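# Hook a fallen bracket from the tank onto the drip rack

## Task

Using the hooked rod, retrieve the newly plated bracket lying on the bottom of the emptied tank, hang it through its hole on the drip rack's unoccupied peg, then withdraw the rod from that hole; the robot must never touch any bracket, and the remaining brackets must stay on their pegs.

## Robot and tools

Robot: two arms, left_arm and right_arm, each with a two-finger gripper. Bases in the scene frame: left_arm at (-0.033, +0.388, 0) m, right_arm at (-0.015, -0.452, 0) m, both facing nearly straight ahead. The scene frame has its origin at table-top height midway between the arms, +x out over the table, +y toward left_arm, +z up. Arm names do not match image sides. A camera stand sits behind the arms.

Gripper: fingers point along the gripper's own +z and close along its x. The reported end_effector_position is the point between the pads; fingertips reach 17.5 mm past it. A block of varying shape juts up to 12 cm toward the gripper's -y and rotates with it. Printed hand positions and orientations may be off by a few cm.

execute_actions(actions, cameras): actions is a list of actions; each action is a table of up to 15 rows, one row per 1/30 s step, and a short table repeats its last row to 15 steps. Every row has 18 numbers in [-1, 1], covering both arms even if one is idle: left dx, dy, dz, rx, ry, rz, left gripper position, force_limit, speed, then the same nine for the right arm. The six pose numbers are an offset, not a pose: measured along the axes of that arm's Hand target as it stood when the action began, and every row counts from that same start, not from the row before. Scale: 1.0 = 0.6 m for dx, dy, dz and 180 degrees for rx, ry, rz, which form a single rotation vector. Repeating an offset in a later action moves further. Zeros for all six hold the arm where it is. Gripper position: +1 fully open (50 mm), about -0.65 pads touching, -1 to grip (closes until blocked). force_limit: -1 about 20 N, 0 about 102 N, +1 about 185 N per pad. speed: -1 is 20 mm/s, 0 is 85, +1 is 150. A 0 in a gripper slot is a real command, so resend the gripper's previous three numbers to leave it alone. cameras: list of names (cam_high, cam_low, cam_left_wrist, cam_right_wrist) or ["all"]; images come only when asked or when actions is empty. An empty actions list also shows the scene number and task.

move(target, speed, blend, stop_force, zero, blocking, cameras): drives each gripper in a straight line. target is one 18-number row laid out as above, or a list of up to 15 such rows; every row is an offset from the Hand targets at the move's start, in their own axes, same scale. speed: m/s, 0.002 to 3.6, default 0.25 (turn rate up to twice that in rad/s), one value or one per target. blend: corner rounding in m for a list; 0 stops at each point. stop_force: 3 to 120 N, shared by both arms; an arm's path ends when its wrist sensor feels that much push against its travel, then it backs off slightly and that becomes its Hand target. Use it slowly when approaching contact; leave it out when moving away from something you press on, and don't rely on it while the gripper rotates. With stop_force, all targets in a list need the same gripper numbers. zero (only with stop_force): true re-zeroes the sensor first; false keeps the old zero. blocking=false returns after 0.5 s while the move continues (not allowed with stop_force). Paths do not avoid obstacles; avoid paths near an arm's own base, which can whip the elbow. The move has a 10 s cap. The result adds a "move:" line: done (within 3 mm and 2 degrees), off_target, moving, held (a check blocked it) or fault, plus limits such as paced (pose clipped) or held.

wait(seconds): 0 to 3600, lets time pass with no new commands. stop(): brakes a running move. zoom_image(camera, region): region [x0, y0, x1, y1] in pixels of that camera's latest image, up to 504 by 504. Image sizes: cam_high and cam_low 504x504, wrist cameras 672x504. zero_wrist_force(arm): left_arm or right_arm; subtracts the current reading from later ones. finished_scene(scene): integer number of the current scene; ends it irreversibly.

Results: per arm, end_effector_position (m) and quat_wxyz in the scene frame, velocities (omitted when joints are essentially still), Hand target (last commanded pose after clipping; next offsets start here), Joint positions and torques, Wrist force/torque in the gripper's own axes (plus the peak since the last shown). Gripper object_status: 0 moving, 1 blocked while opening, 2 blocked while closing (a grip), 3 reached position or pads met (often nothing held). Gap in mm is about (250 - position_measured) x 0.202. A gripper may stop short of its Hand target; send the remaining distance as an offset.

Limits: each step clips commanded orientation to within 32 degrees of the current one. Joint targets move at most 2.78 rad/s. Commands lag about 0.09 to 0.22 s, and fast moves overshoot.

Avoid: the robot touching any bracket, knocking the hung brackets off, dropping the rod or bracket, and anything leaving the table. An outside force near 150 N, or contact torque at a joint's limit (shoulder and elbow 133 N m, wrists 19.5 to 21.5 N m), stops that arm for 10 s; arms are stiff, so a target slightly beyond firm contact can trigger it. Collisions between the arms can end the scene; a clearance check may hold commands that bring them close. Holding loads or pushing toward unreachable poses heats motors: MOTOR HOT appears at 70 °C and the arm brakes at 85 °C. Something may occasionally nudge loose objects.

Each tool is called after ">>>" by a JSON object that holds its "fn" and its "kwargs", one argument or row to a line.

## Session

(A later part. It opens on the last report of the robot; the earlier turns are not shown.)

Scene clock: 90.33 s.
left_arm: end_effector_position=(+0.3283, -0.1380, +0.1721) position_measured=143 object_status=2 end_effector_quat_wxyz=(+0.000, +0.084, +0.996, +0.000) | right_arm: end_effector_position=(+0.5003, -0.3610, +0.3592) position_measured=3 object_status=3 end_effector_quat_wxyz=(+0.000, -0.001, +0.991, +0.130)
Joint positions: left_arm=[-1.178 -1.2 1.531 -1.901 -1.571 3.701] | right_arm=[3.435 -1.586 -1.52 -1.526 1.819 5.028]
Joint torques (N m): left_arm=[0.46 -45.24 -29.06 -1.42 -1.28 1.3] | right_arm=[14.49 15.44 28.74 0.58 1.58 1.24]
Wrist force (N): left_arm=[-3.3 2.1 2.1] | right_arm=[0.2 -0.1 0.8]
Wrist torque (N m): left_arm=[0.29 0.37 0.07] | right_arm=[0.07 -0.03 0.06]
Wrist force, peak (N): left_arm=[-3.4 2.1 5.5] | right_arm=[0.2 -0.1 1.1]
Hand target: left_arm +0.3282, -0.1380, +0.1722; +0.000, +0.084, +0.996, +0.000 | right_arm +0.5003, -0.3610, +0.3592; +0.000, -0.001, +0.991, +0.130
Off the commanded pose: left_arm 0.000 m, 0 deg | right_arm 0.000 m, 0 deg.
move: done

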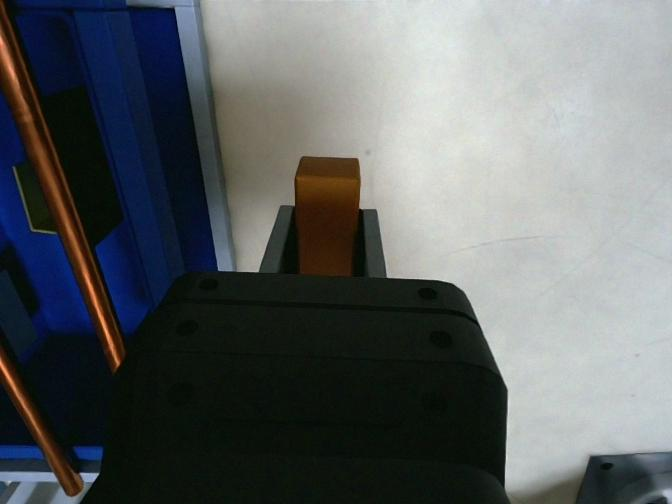

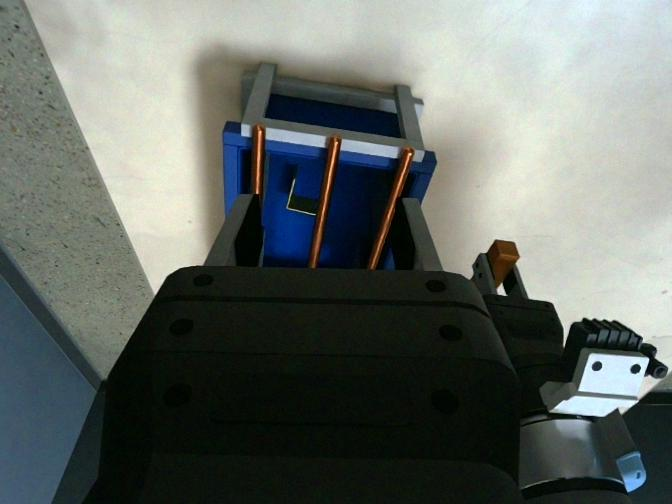

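>>> {"fn": "move", "kwargs": {
  "target": [
    [0,0,-0.48,0,0,0,-1,-0.6,-0.6,0,0,0,0,0,0,1,1,1],
    [-0.258,0.094,-0.5,0.385,-0.385,-0.385,-1,-0.6,-0.6,0,0,0,0,0,0,1,1,1]
  ],
  "speed": 0.4,
  "blend": 0.03,
  "cameras": ["all"]
}}

>>> {"fn": "zoom_image", "kwargs": {
  "camera": "cam_right_wrist",
  "region": [200, 50, 500, 270]
}}

Scene clock: 100.40 s.
left_arm: end_effector_position=(+0.4903, -0.1085, +0.4722) position_measured=143 object_status=2 end_effector_quat_wxyz=(+0.456, -0.456, +0.540, -0.540) | right_arm: end_effector_position=(+0.5003, -0.3610, +0.3592) position_measured=3 object_status=3 end_effector_quat_wxyz=(+0.000, -0.001, +0.991, +0.130)
Joint positions: left_arm=[-1.292 -1.178 1.663 -3.626 -0.446 3.142] | right_arm=[3.435 -1.586 -1.52 -1.526 1.819 5.028]
Joint torques (N m): left_arm=[2.91 -31.86 -23.53 -3.08 1.8 0.45] | right_arm=[13.23 16.51 29.26 0.6 0.95 0.93]
Wrist force (N): left_arm=[-3.7 6.6 2.5] | right_arm=[0.0 -0.1 0.8]
Wrist torque (N m): left_arm=[0.91 0.61 0.27] | right_arm=[0.07 0.00 0.06]
Wrist force, peak (N): left_arm=[-3.5 7.6 3.3] | right_arm=[0.4 0.1 1.3]
Hand target: left_arm +0.4903, -0.1085, +0.4722; +0.456, -0.456, +0.540, -0.540 | right_arm +0.5003, -0.3610, +0.3592; +0.000, -0.001, +0.991, +0.130
Off the commanded pose: left_arm 0.000 m, 0 deg | right_arm 0.000 m, 0 deg.
move: done

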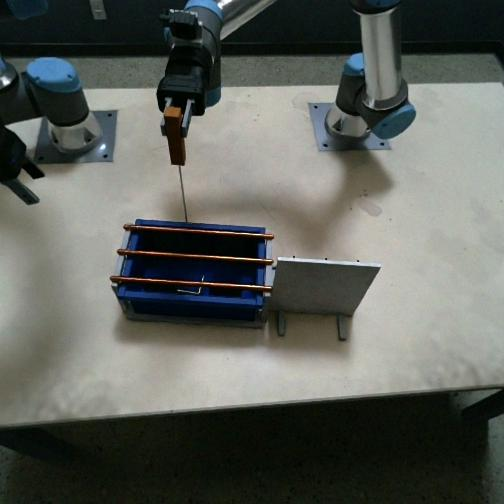

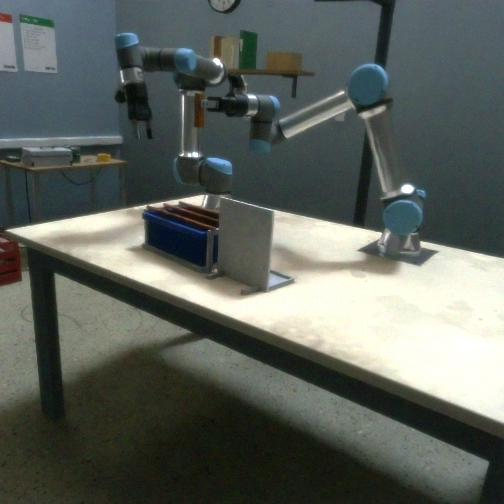

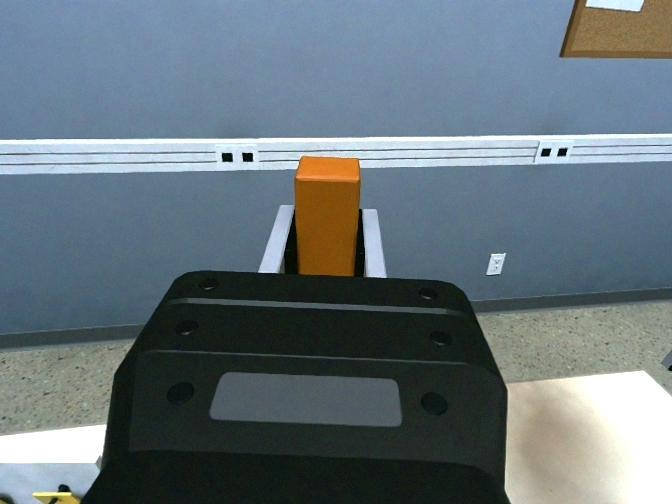

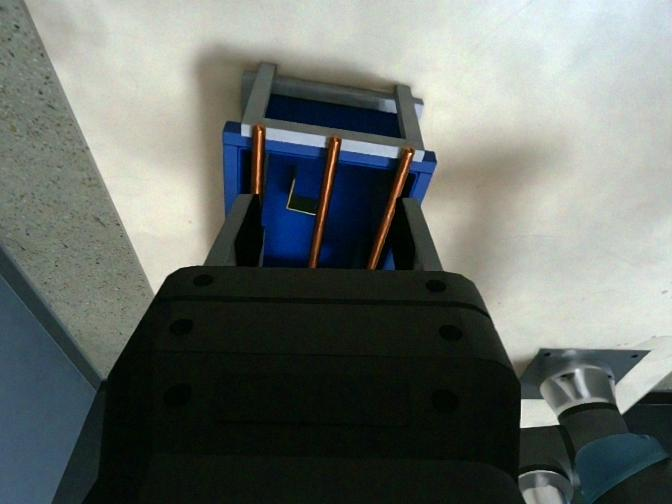

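Scaled by 1.680 from the camera's image (finer frame: 960x720).

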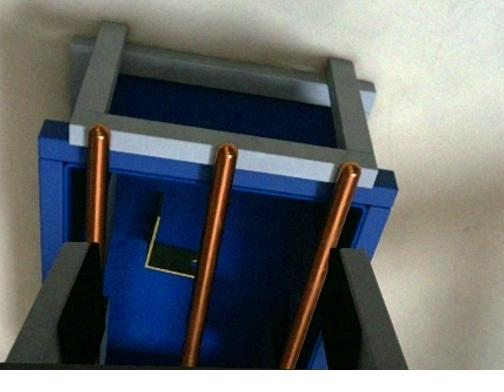

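>>> {"fn": "move", "kwargs": {
  "target": [0,0.04,0,0,0,0,-1,-0.6,-0.6,0.1,0,0,-0.0556,0,0,1,1,1],
  "speed": 0.2,
  "cameras": ["cam_right_wrist"]
}}

>>> {"fn": "zoom_image", "kwargs": {
  "camera": "cam_right_wrist",
  "region": [150, 0, 490, 250]
}}

>>> {"fn": "zoom_image", "kwargs": {
  "camera": "cam_high",
  "region": [110, 120, 290, 330]
}}

Scene clock: 104.33 s.
left_arm: end_effector_position=(+0.4903, -0.1085, +0.4481) position_measured=143 object_status=2 end_effector_quat_wxyz=(+0.456, -0.456, +0.540, -0.540) | right_arm: end_effector_position=(+0.4403, -0.3613, +0.3592) position_measured=3 object_status=3 end_effector_quat_wxyz=(+0.000, -0.001, +0.976, +0.216)
Joint positions: left_arm=[-1.292 -1.15 1.691 -3.683 -0.446 3.142] | right_arm=[3.382 -1.439 -1.706 -1.45 1.991 4.991]
Joint torques (N m): left_arm=[0.34 -50.26 -33 0.53 1.5 1.91] | right_arm=[14.83 24.32 19.03 0.34 1.89 1.94]
Wrist force (N): left_arm=[-3.4 6.7 3.0] | right_arm=[0.4 -0.3 0.5]
Wrist torque (N m): left_arm=[0.87 0.59 0.30] | right_arm=[0.10 -0.08 0.17]
Wrist force, peak (N): left_arm=[-3.4 7.4 2.8] | right_arm=[2.2 -1.1 0.4]
Hand target: left_arm +0.4903, -0.1085, +0.4482; +0.456, -0.456, +0.540, -0.540 | right_arm +0.4403, -0.3612, +0.3592; +0.000, -0.001, +0.976, +0.216
Off the commanded pose: left_arm 0.000 m, 0 deg | right_arm 0.000 m, 0 deg.
move: done

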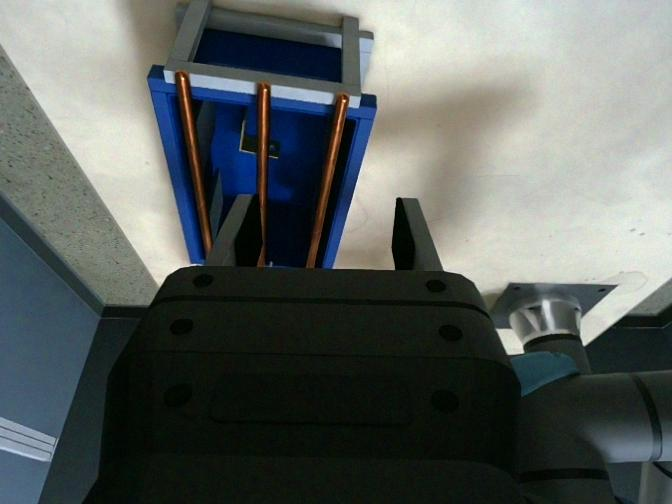

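Scaled by 1.482 from the camera's image (finer frame: 960x720).

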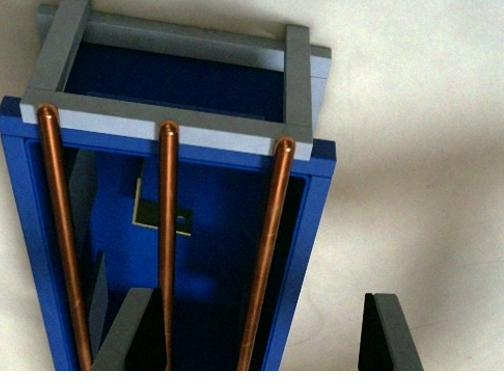

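This scene's latest camera images include none from cam_high. They are from: cam_right_wrist. cam_high's image comes with the result of a call that names it in "cameras".

>>> {"fn": "zoom_image", "kwargs": {
  "camera": "cam_right_wrist",
  "region": [230, 120, 350, 280]
}}

>>> {"fn": "execute_actions", "kwargs": {
  "actions": [],
  "cameras": ["cam_high"]
}}

>>> {"fn": "zoom_image", "kwargs": {
  "camera": "cam_high",
  "region": [140, 150, 260, 310]
}}

Scaled by 3.150 from the camera's image (finer frame: 960x720).

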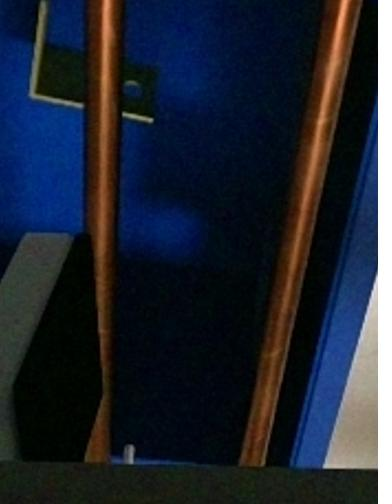

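Scene clock: 108.07 s.
left_arm: end_effector_position=(+0.4903, -0.1085, +0.4482) position_measured=143 object_status=2 end_effector_quat_wxyz=(+0.456, -0.456, +0.540, -0.540) | right_arm: end_effector_position=(+0.4403, -0.3612, +0.3592) position_measured=3 object_status=3 end_effector_quat_wxyz=(+0.000, -0.001, +0.976, +0.216)
Joint positions: left_arm=[-1.292 -1.15 1.691 -3.683 -0.446 3.142] | right_arm=[3.382 -1.439 -1.706 -1.45 1.991 4.991]
Joint velocities: within noise
Joint torques (N m): left_arm=[4.27 -50.06 -33.85 0.84 -0.36 1.82] | right_arm=[13.27 31.66 18.29 0.6 2.81 2.02]
Wrist force (N): left_arm=[-3.3 6.9 3.0] | right_arm=[0.3 -0.4 0.7]
Wrist torque (N m): left_arm=[0.91 0.56 0.30] | right_arm=[0.09 -0.08 0.18]
Wrist force, peak (N): left_arm=[-3.3 6.9 3.0] | right_arm=[0.6 -0.3 0.7]
Hand target: left_arm +0.4903, -0.1085, +0.4482; +0.456, -0.456, +0.540, -0.540 | right_arm +0.4403, -0.3612, +0.3592; +0.000, -0.001, +0.976, +0.216
Tool commands: left_gripper/position=-1.0 left_gripper/force_limit=-0.6 left_gripper/speed=-0.6 right_gripper/position=+1.0 right_gripper/force_limit=+1.0 right_gripper/speed=+1.0
Off the commanded pose: left_arm 0.000 m, 0 deg | right_arm 0.000 m, 0 deg.
Images, in order (width x height): cam_high 504x504.

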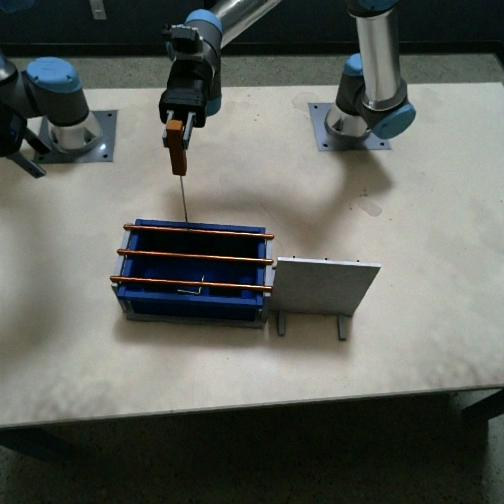

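Scaled by 3.150 from the camera's image (finer frame: 720x720).

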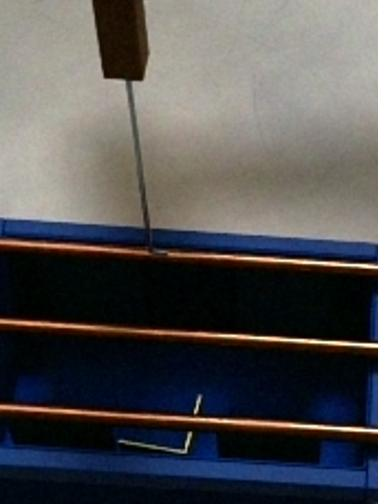

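>>> {"fn": "move", "kwargs": {
  "target": [
    [0,0,-0.03,0,0,0,-1,-0.6,-0.6,0,0,0,0,0,0,1,1,1],
    [0,0.1,-0.03,0,0,0,-1,-0.6,-0.6,0,0,0,0,0,0,1,1,1]
  ],
  "speed": 0.1,
  "stop_force": 8,
  "cameras": ["cam_right_wrist","cam_high"]
}}

>>> {"fn": "zoom_image", "kwargs": {
  "camera": "cam_right_wrist",
  "region": [230, 120, 350, 280]
}}

>>> {"fn": "zoom_image", "kwargs": {
  "camera": "cam_high",
  "region": [140, 200, 240, 310]
}}

Scene clock: 113.40 s.
left_arm: end_effector_position=(+0.4726, -0.1055, +0.3882) position_measured=143 object_status=2 end_effector_quat_wxyz=(+0.456, -0.456, +0.540, -0.540) | right_arm: end_effector_position=(+0.4403, -0.3612, +0.3592) position_measured=3 object_status=3 end_effector_quat_wxyz=(+0.000, -0.001, +0.976, +0.216)
Joint positions: left_arm=[-1.324 -1.09 1.784 -3.836 -0.414 3.142] | right_arm=[3.382 -1.439 -1.706 -1.45 1.991 4.991]
Joint torques (N m): left_arm=[-4.48 -49.58 -30.85 -2.19 1.8 -2.15] | right_arm=[14.4 32.35 18.18 0.6 2.73 1.89]
Wrist force (N): left_arm=[-3.8 6.6 3.3] | right_arm=[0.3 -0.2 0.4]
Wrist torque (N m): left_arm=[0.83 0.65 0.31] | right_arm=[0.11 -0.07 0.18]
Wrist force, peak (N): left_arm=[-3.7 8.0 3.2] | right_arm=[0.5 -0.4 0.8]
Hand target: left_arm +0.4726, -0.1054, +0.3882; +0.456, -0.456, +0.540, -0.540 | right_arm +0.4403, -0.3612, +0.3592; +0.000, -0.001, +0.976, +0.216
Off the commanded pose: left_arm 0.000 m, 0 deg | right_arm 0.000 m, 0 deg.
move: done
Images, in order (width x height): cam_high 504x504, cam_right_wrist 672x504.

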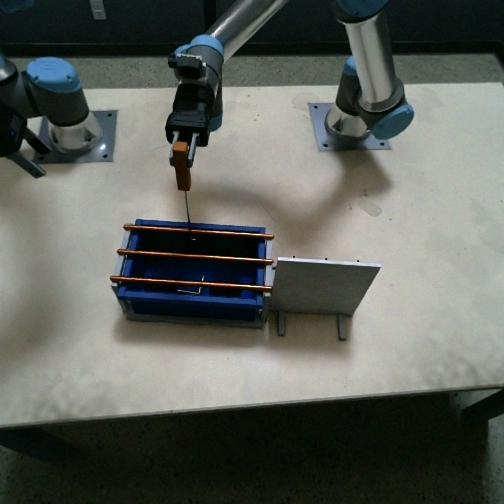

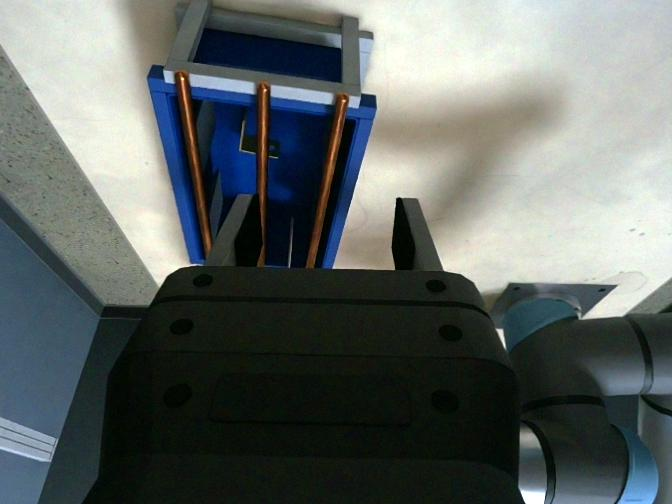

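Scaled by 3.150 from the camera's image (finer frame: 960x720).

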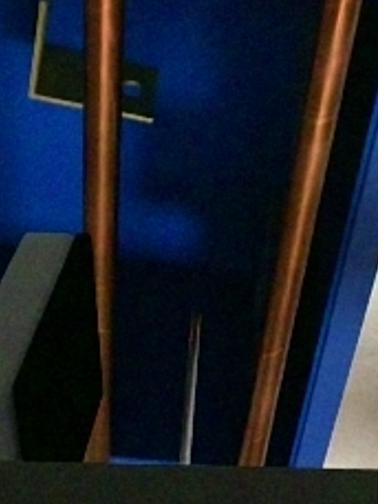

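Scaled by 4.582 from the camera's image (finer frame: 720x720).

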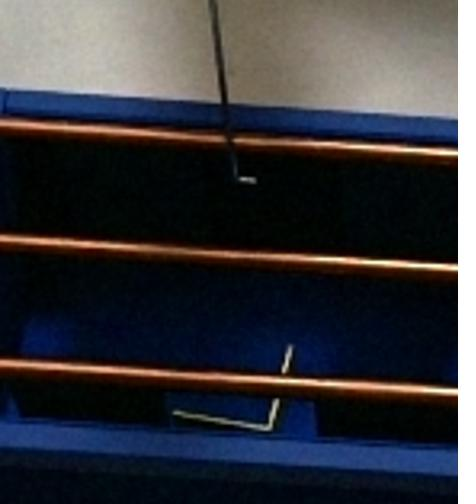

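>>> {"fn": "move", "kwargs": {
  "target": [0.033,0.1,0.01,0,0,0,-1,-0.6,-0.6,0,0,0,0,0,0,1,1,1],
  "speed": 0.1,
  "stop_force": 8,
  "cameras": ["cam_right_wrist","cam_high"]
}}

>>> {"fn": "zoom_image", "kwargs": {
  "camera": "cam_right_wrist",
  "region": [230, 100, 350, 260]
}}

>>> {"fn": "zoom_image", "kwargs": {
  "camera": "cam_high",
  "region": [160, 220, 240, 310]
}}

Scene clock: 117.23 s.
left_arm: end_effector_position=(+0.4752, -0.1260, +0.3282) position_measured=143 object_status=2 end_effector_quat_wxyz=(+0.456, -0.456, +0.540, -0.540) | right_arm: end_effector_position=(+0.4403, -0.3612, +0.3592) position_measured=3 object_status=3 end_effector_quat_wxyz=(+0.000, -0.001, +0.976, +0.216)
Joint positions: left_arm=[-1.329 -0.957 1.758 -3.942 -0.409 3.142] | right_arm=[3.382 -1.439 -1.706 -1.45 1.991 4.991]
Joint torques (N m): left_arm=[4.01 -38.18 -9.05 0.38 -1.83 -2.02] | right_arm=[13.27 30.45 18.69 0.3 2.92 2.24]
Wrist force (N): left_arm=[-3.5 6.2 3.3] | right_arm=[0.5 -0.3 0.6]
Wrist torque (N m): left_arm=[0.84 0.59 0.34] | right_arm=[0.11 -0.10 0.17]
Wrist force, peak (N): left_arm=[-2.9 8.0 3.4] | right_arm=[0.5 -0.3 0.8]
Hand target: left_arm +0.4752, -0.1260, +0.3282; +0.456, -0.456, +0.540, -0.540 | right_arm +0.4403, -0.3612, +0.3592; +0.000, -0.001, +0.976, +0.216
Off the commanded pose: left_arm 0.000 m, 0 deg | right_arm 0.000 m, 0 deg.
move: done
Images, in order (width x height): cam_high 504x504, cam_right_wrist 672x504.

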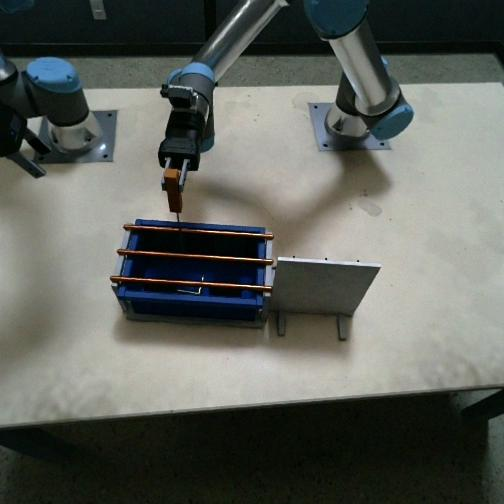

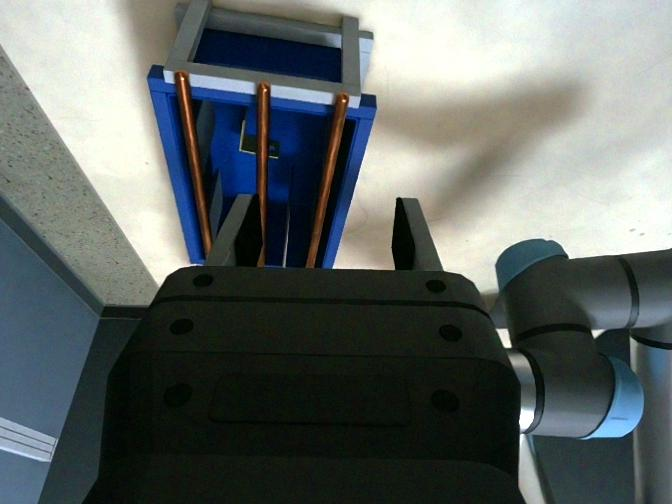

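Scaled by 3.150 from the camera's image (finer frame: 960x720).

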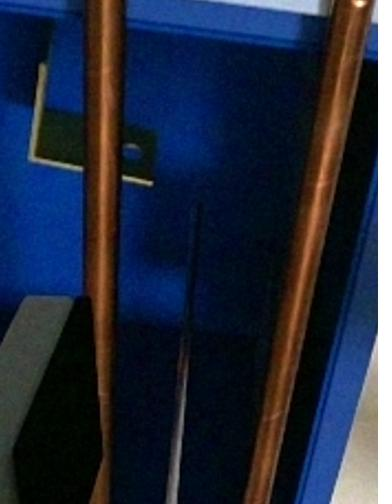

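Scaled by 5.600 from the camera's image (finer frame: 720x720).

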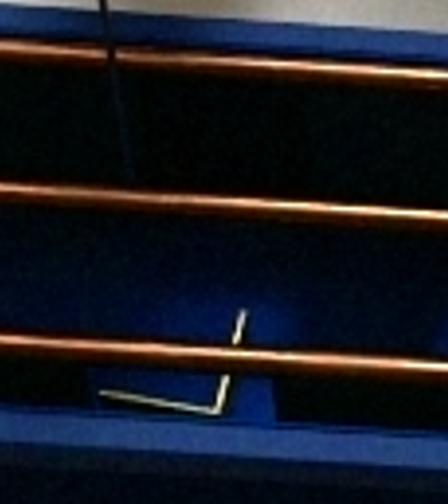

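>>> {"fn": "move", "kwargs": {
  "target": [0.025,0.037,-0.0075,0.0444,0,0,-1,-0.6,-0.6,0,0,0,0,0,0,1,1,1],
  "speed": 0.1,
  "cameras": ["cam_right_wrist","cam_high"]
}}

>>> {"fn": "zoom_image", "kwargs": {
  "camera": "cam_right_wrist",
  "region": [240, 110, 320, 220]
}}

>>> {"fn": "zoom_image", "kwargs": {
  "camera": "cam_high",
  "region": [160, 220, 240, 310]
}}

Scene clock: 127.53 s.
left_arm: end_effector_position=(+0.4682, -0.1401, +0.3060) position_measured=143 object_status=2 end_effector_quat_wxyz=(+0.487, -0.423, +0.501, -0.577) | right_arm: end_effector_position=(+0.4403, -0.3612, +0.3592) position_measured=3 object_status=3 end_effector_quat_wxyz=(+0.000, -0.001, +0.976, +0.216)
Joint positions: left_arm=[-1.344 -0.793 1.622 -4.321 -0.417 3.464] | right_arm=[3.382 -1.439 -1.706 -1.45 1.991 4.991]
Joint torques (N m): left_arm=[4.23 -49.78 -9.78 -1.39 1.38 0.77] | right_arm=[13.97 30.17 18.81 0.52 2.82 2.04]
Wrist force (N): left_arm=[-4.0 7.1 2.6] | right_arm=[0.4 -0.2 0.7]
Wrist torque (N m): left_arm=[0.98 0.69 0.32] | right_arm=[0.12 -0.08 0.17]
Wrist force, peak (N): left_arm=[-3.6 8.4 2.9] | right_arm=[0.5 -0.6 0.7]
Hand target: left_arm +0.4683, -0.1400, +0.3060; +0.487, -0.423, +0.501, -0.577 | right_arm +0.4403, -0.3612, +0.3592; +0.000, -0.001, +0.976, +0.216
Off the commanded pose: left_arm 0.000 m, 0 deg | right_arm 0.000 m, 0 deg.
move: done
Images, in order (width x height): cam_high 504x504, cam_right_wrist 672x504.

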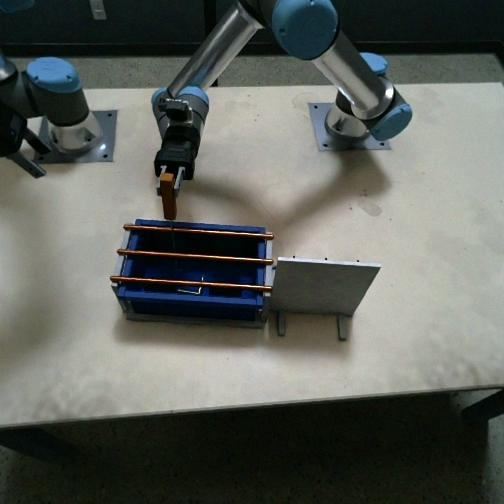

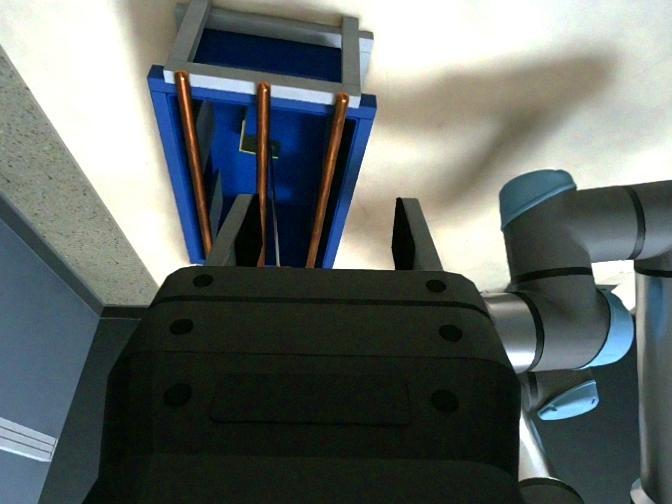

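Scaled by 4.582 from the camera's image (finer frame: 960x720).

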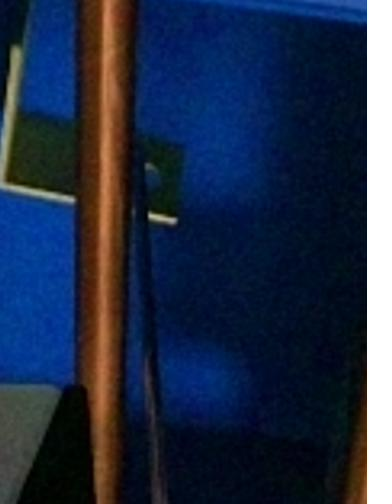

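Scaled by 5.600 from the camera's image (finer frame: 720x720).

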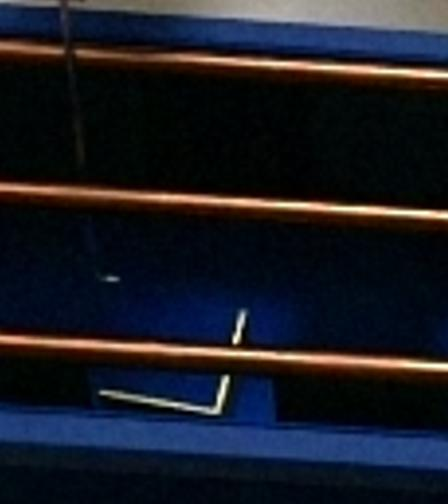

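>>> {"fn": "move", "kwargs": {
  "target": [
    [0,0.0093,-0.0535,0.0556,0,0,-1,-0.6,-0.6,0,0,0,0,0,0,1,1,1],
    [-0.0583,0.0093,-0.0535,0.0556,0,0,-1,-0.6,-0.6,0,0,0,0,0,0,1,1,1]
  ],
  "speed": 0.1,
  "cameras": ["cam_right_wrist","cam_high"]
}}

>>> {"fn": "zoom_image", "kwargs": {
  "camera": "cam_right_wrist",
  "region": [240, 110, 320, 220]
}}

>>> {"fn": "zoom_image", "kwargs": {
  "camera": "cam_high",
  "region": [160, 220, 240, 310]
}}

Scene clock: 144.20 s.
left_arm: end_effector_position=(+0.4436, -0.1003, +0.2961) position_measured=143 object_status=2 end_effector_quat_wxyz=(+0.522, -0.379, +0.449, -0.618) | right_arm: end_effector_position=(+0.4403, -0.3612, +0.3592) position_measured=3 object_status=3 end_effector_quat_wxyz=(+0.000, -0.001, +0.976, +0.216)
Joint positions: left_arm=[-1.355 -0.745 1.657 -4.77 -0.49 3.797] | right_arm=[3.382 -1.439 -1.706 -1.45 1.991 4.991]
Joint torques (N m): left_arm=[-5.26 -41.41 -13.16 3.2 0.93 1.82] | right_arm=[13.38 29.71 19.86 0.46 2.6 2.05]
Wrist force (N): left_arm=[-4.0 7.3 2.4] | right_arm=[0.5 -0.4 0.5]
Wrist torque (N m): left_arm=[1.02 0.77 0.43] | right_arm=[0.08 -0.10 0.17]
Wrist force, peak (N): left_arm=[-5.7 7.0 2.2] | right_arm=[0.5 -0.5 0.7]
Hand target: left_arm +0.4435, -0.1003, +0.2960; +0.522, -0.379, +0.449, -0.618 | right_arm +0.4403, -0.3612, +0.3592; +0.000, -0.001, +0.976, +0.216
Off the commanded pose: left_arm 0.000 m, 0 deg | right_arm 0.000 m, 0 deg.
move: done
Images, in order (width x height): cam_high 504x504, cam_right_wrist 672x504.

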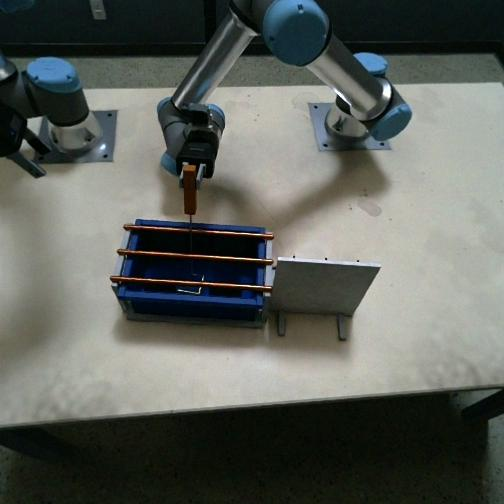

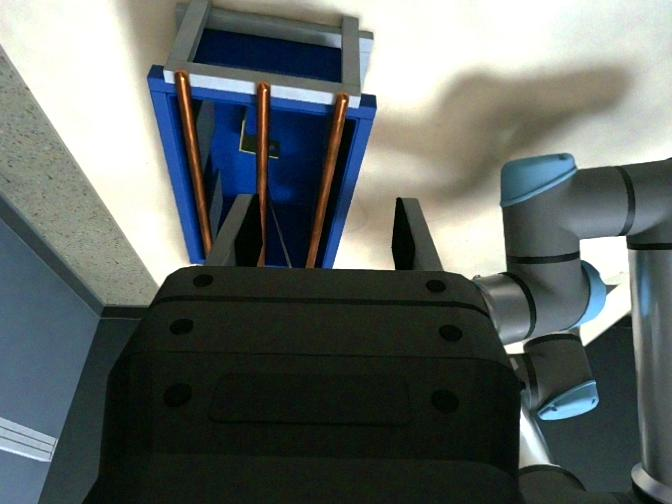

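Scaled by 4.582 from the camera's image (finer frame: 960x720).

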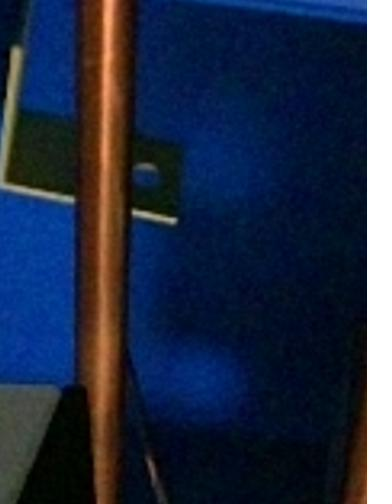

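Scaled by 5.600 from the camera's image (finer frame: 720x720).

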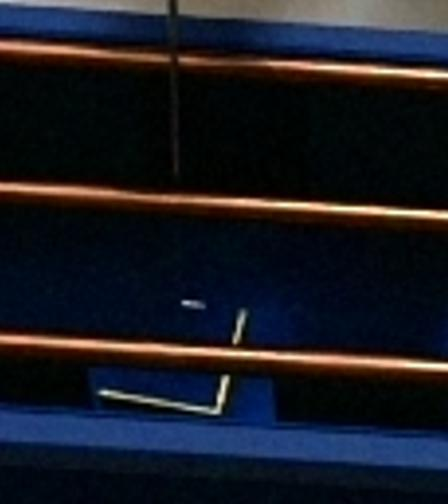

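>>> {"fn": "move", "kwargs": {
  "target": [0,0.0713,-0.0232,0,0,0,-1,-0.6,-0.6,0,0,0,0,0,0,1,1,1],
  "speed": 0.03,
  "stop_force": 4,
  "cameras": ["cam_right_wrist","cam_high","cam_low"]
}}

>>> {"fn": "zoom_image", "kwargs": {
  "camera": "cam_right_wrist",
  "region": [240, 110, 320, 220]
}}

>>> {"fn": "zoom_image", "kwargs": {
  "camera": "cam_high",
  "region": [160, 220, 240, 310]
}}

Scene clock: 156.00 s.
left_arm: end_effector_position=(+0.4435, -0.1003, +0.2510) position_measured=143 object_status=2 end_effector_quat_wxyz=(+0.522, -0.379, +0.449, -0.618) | right_arm: end_effector_position=(+0.4403, -0.3612, +0.3592) position_measured=3 object_status=3 end_effector_quat_wxyz=(+0.000, -0.001, +0.976, +0.216)
Joint positions: left_arm=[-1.355 -0.659 1.645 -4.844 -0.49 3.797] | right_arm=[3.382 -1.439 -1.706 -1.45 1.991 4.991]
Joint torques (N m): left_arm=[-6.49 -58.27 -4.07 3.37 0.29 1.92] | right_arm=[13.51 28.79 19.89 0.38 2.54 2.03]
Wrist force (N): left_arm=[-3.6 7.2 2.3] | right_arm=[0.7 -0.3 0.5]
Wrist torque (N m): left_arm=[1.07 0.72 0.45] | right_arm=[0.09 -0.12 0.18]
Wrist force, peak (N): left_arm=[-3.6 7.9 2.2] | right_arm=[0.7 -0.5 0.6]
Hand target: left_arm +0.4435, -0.1003, +0.2510; +0.522, -0.379, +0.449, -0.618 | right_arm +0.4403, -0.3612, +0.3592; +0.000, -0.001, +0.976, +0.216
Off the commanded pose: left_arm 0.000 m, 0 deg | right_arm 0.000 m, 0 deg.
move: done
Images, in order (width x height): cam_high 504x504, cam_low 504x504, cam_right_wrist 672x504.

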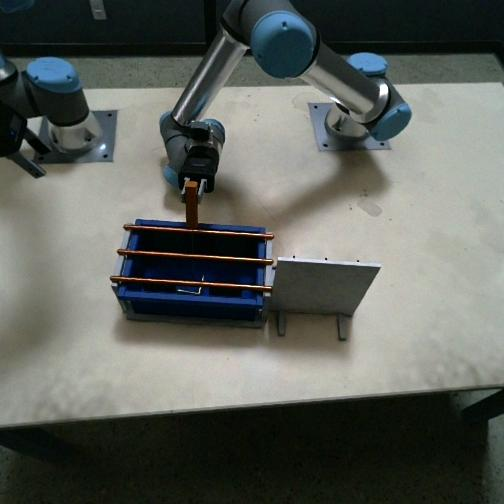

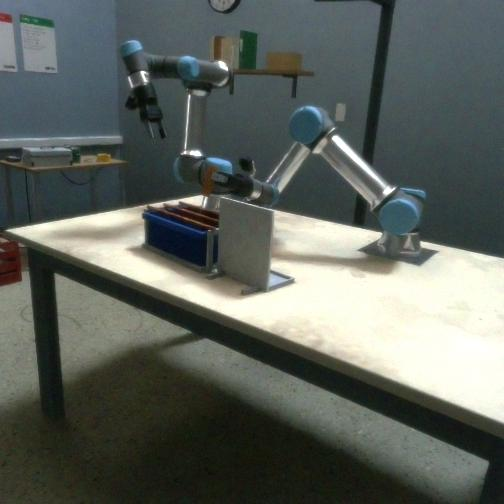

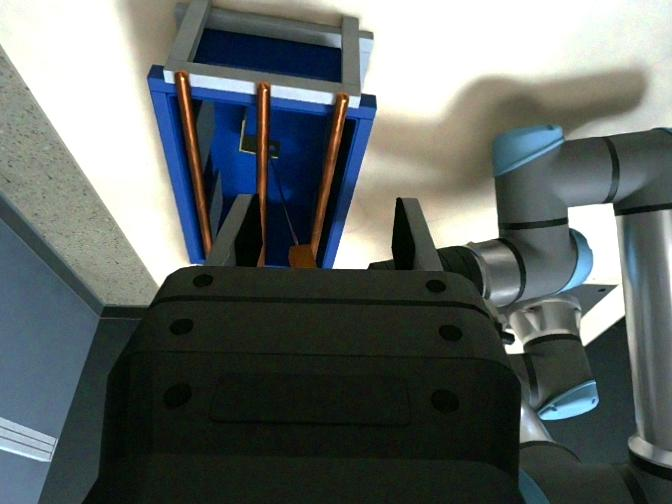

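Scaled by 4.582 from the camera's image (finer frame: 960x720).

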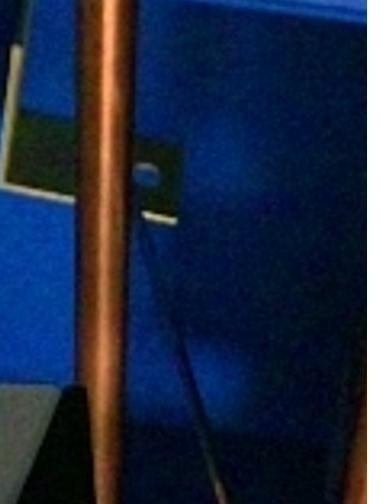

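Scaled by 5.600 from the camera's image (finer frame: 720x720).

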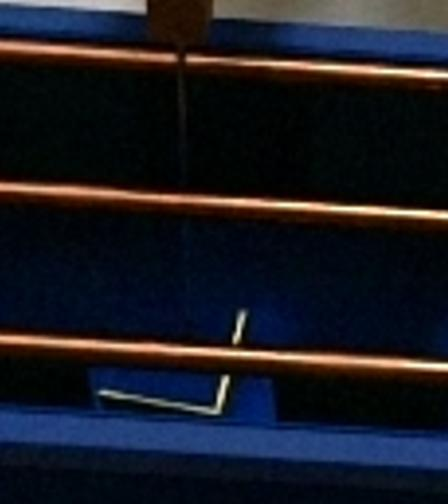

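>>> {"fn": "move", "kwargs": {
  "target": [0,0,0,0,0,0,-1,-0.6,-0.6,-0.267,0.047,0.0957,0,0,0,1,1,1],
  "speed": 0.25,
  "cameras": ["cam_right_wrist"]
}}

>>> {"fn": "zoom_image", "kwargs": {
  "camera": "cam_right_wrist",
  "region": [330, 60, 470, 220]
}}

Scene clock: 162.70 s.
left_arm: end_effector_position=(+0.4435, -0.1003, +0.2510) position_measured=143 object_status=2 end_effector_quat_wxyz=(+0.522, -0.379, +0.449, -0.618) | right_arm: end_effector_position=(+0.6002, -0.3110, +0.3192) position_measured=3 object_status=3 end_effector_quat_wxyz=(+0.000, -0.001, +0.976, +0.216)
Joint positions: left_arm=[-1.355 -0.659 1.645 -4.844 -0.49 3.797] | right_arm=[3.396 -1.835 -1.385 -1.369 1.99 5.005]
Joint torques (N m): left_arm=[-5.58 -58.45 -3.45 3.44 -2.37 1.84] | right_arm=[-12.3 27.85 30.82 5.48 0.88 -1.6]
Wrist force (N): left_arm=[-3.7 7.1 2.3] | right_arm=[0.4 -0.3 0.6]
Wrist torque (N m): left_arm=[1.03 0.72 0.44] | right_arm=[0.09 -0.09 0.10]
Wrist force, peak (N): left_arm=[-3.7 7.5 2.7] | right_arm=[3.6 -0.8 -1.1]
Hand target: left_arm +0.4435, -0.1003, +0.2510; +0.522, -0.379, +0.449, -0.618 | right_arm +0.6004, -0.3110, +0.3192; +0.000, -0.001, +0.976, +0.216
Off the commanded pose: left_arm 0.000 m, 0 deg | right_arm 0.000 m, 0 deg.
move: done

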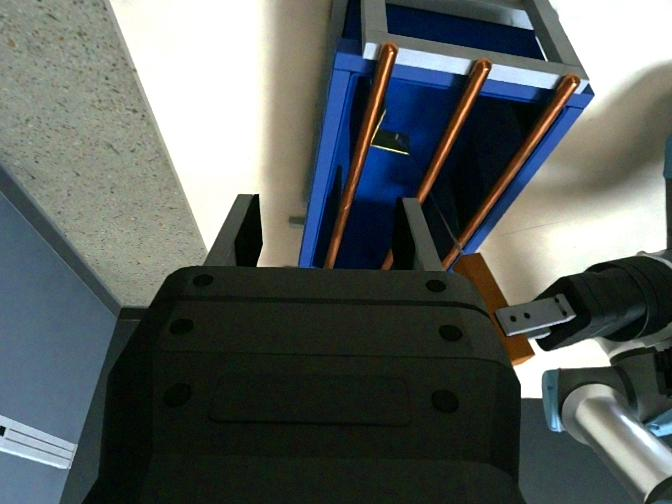

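Scaled by 3.150 from the camera's image (finer frame: 960x720).

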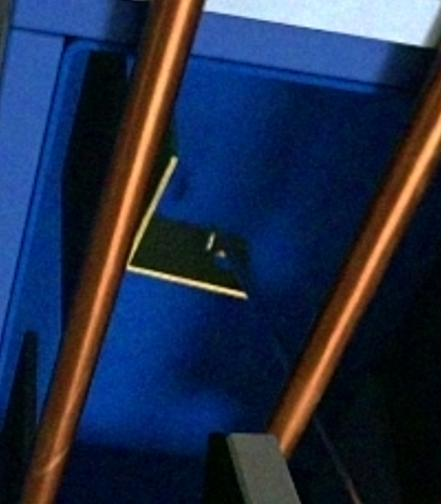

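>>> {"fn": "move", "kwargs": {
  "target": [0,0.0302,-0.015,0,0,0,-1,-0.6,-0.6,0,0,0,0,0,0,1,1,1],
  "speed": 0.05,
  "stop_force": 4,
  "cameras": ["cam_right_wrist","cam_high"]
}}

>>> {"fn": "zoom_image", "kwargs": {
  "camera": "cam_right_wrist",
  "region": [360, 90, 440, 190]
}}

>>> {"fn": "zoom_image", "kwargs": {
  "camera": "cam_high",
  "region": [160, 220, 240, 310]
}}

Scene clock: 172.50 s.
left_arm: end_effector_position=(+0.4407, -0.0999, +0.2316) position_measured=143 object_status=2 end_effector_quat_wxyz=(+0.522, -0.379, +0.449, -0.618) | right_arm: end_effector_position=(+0.6004, -0.3110, +0.3192) position_measured=3 object_status=3 end_effector_quat_wxyz=(+0.000, -0.001, +0.976, +0.216)
Joint positions: left_arm=[-1.361 -0.623 1.641 -4.883 -0.486 3.805] | right_arm=[3.396 -1.835 -1.385 -1.369 1.99 5.005]
Joint torques (N m): left_arm=[6.77 -56.7 -2.38 -0.08 -3.41 -2.08] | right_arm=[-12.88 27.51 29.54 6.18 2.39 -1.67]
Wrist force (N): left_arm=[-3.6 5.8 2.2] | right_arm=[0.4 -0.1 0.6]
Wrist torque (N m): left_arm=[1.11 0.73 0.39] | right_arm=[0.12 -0.10 0.10]
Wrist force, peak (N): left_arm=[-3.7 7.8 2.3] | right_arm=[0.5 -0.5 0.6]
Hand target: left_arm +0.4407, -0.0998, +0.2316; +0.522, -0.379, +0.449, -0.618 (not the last commanded pose) | right_arm +0.6004, -0.3110, +0.3192; +0.000, -0.001, +0.976, +0.216
Off the commanded pose: left_arm 0.001 m, 0 deg | right_arm 0.000 m, 0 deg.
move: contact (left_arm)
Images, in order (width x height): cam_high 504x504, cam_right_wrist 672x504.

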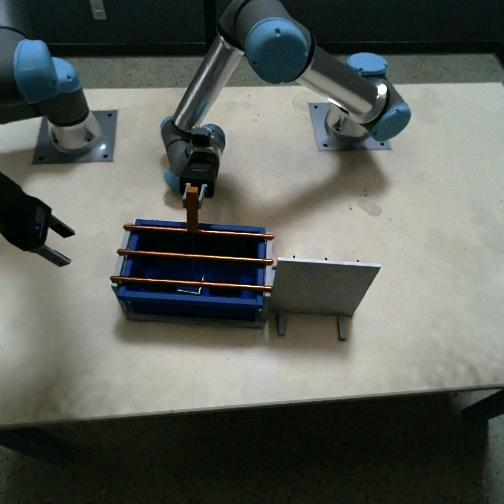

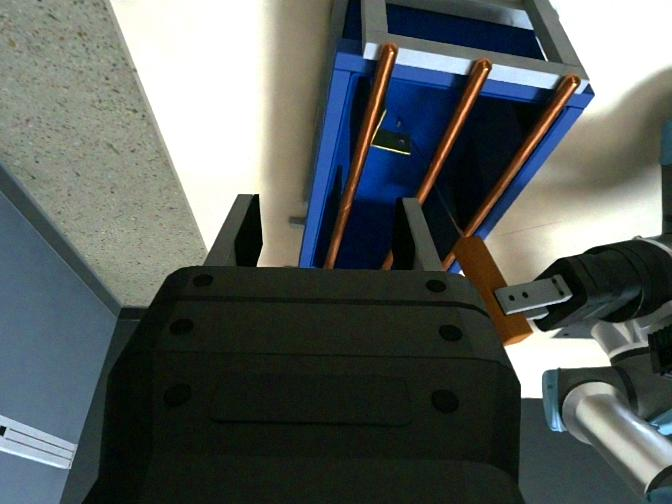

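Scaled by 5.040 from the camera's image (finer frame: 960x720).

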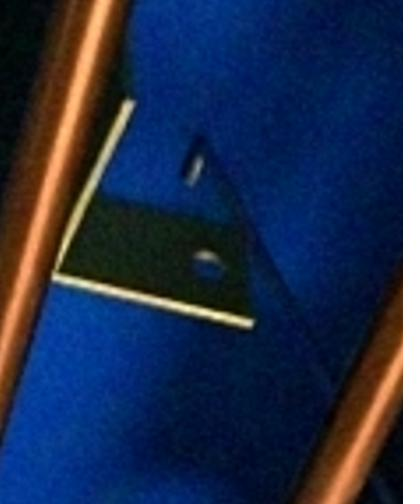

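Scaled by 5.600 from the camera's image (finer frame: 720x720).

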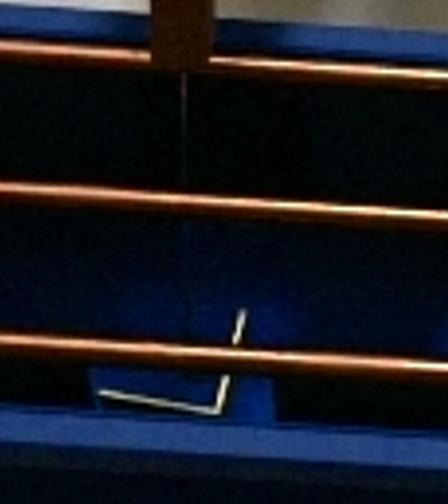

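>>> {"fn": "move", "kwargs": {
  "target": [0,-0.0192,0.0378,-0.0439,0,0,-1,-0.6,-0.6,0,0,0,0,0,0,1,1,1],
  "speed": 0.05,
  "cameras": ["cam_right_wrist","cam_high"]
}}

>>> {"fn": "zoom_image", "kwargs": {
  "camera": "cam_right_wrist",
  "region": [360, 90, 440, 190]
}}

>>> {"fn": "zoom_image", "kwargs": {
  "camera": "cam_high",
  "region": [160, 220, 240, 310]
}}

Scene clock: 181.07 s.
left_arm: end_effector_position=(+0.4585, -0.1028, +0.2496) position_measured=143 object_status=2 end_effector_quat_wxyz=(+0.495, -0.414, +0.491, -0.586) | right_arm: end_effector_position=(+0.6004, -0.3110, +0.3192) position_measured=3 object_status=3 end_effector_quat_wxyz=(+0.000, -0.001, +0.976, +0.216)
Joint positions: left_arm=[-1.343 -0.72 1.715 -4.571 -0.43 3.54] | right_arm=[3.396 -1.835 -1.385 -1.369 1.99 5.005]
Joint torques (N m): left_arm=[-3.78 -39.15 -23.36 0.74 -3.5 0.73] | right_arm=[-13.75 27.68 28.49 5.84 2.17 -1.42]
Wrist force (N): left_arm=[-3.8 6.9 3.0] | right_arm=[0.3 -0.2 0.4]
Wrist torque (N m): left_arm=[0.96 0.70 0.44] | right_arm=[0.10 -0.07 0.10]
Wrist force, peak (N): left_arm=[-4.1 7.5 2.5] | right_arm=[0.4 -0.4 0.8]
Hand target: left_arm +0.4585, -0.1029, +0.2496; +0.495, -0.414, +0.491, -0.586 | right_arm +0.6004, -0.3110, +0.3192; +0.000, -0.001, +0.976, +0.216
Off the commanded pose: left_arm 0.000 m, 0 deg | right_arm 0.000 m, 0 deg.
move: done
Images, in order (width x height): cam_high 504x504, cam_right_wrist 672x504.

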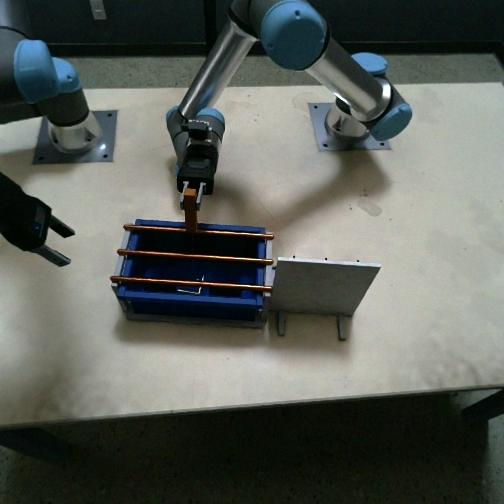

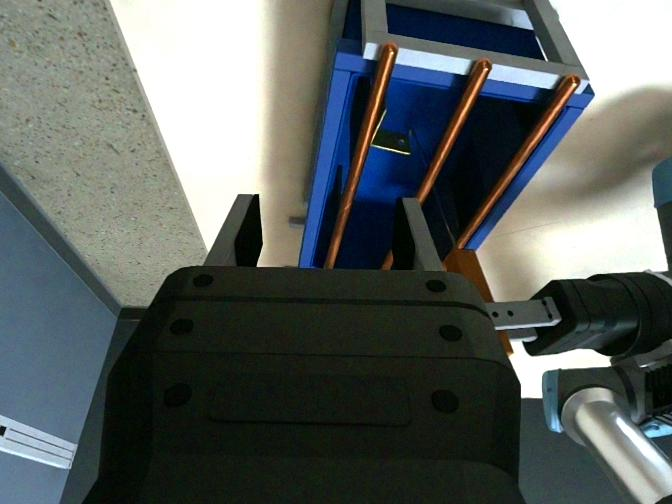

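Scaled by 5.040 from the camera's image (finer frame: 960x720).

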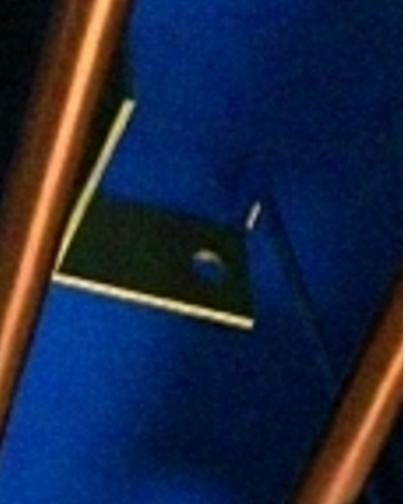

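Scaled by 5.600 from the camera's image (finer frame: 720x720).

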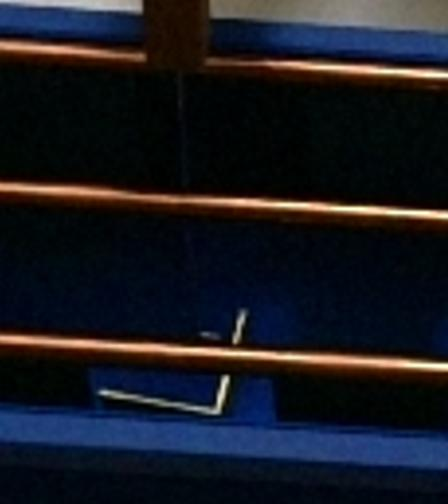

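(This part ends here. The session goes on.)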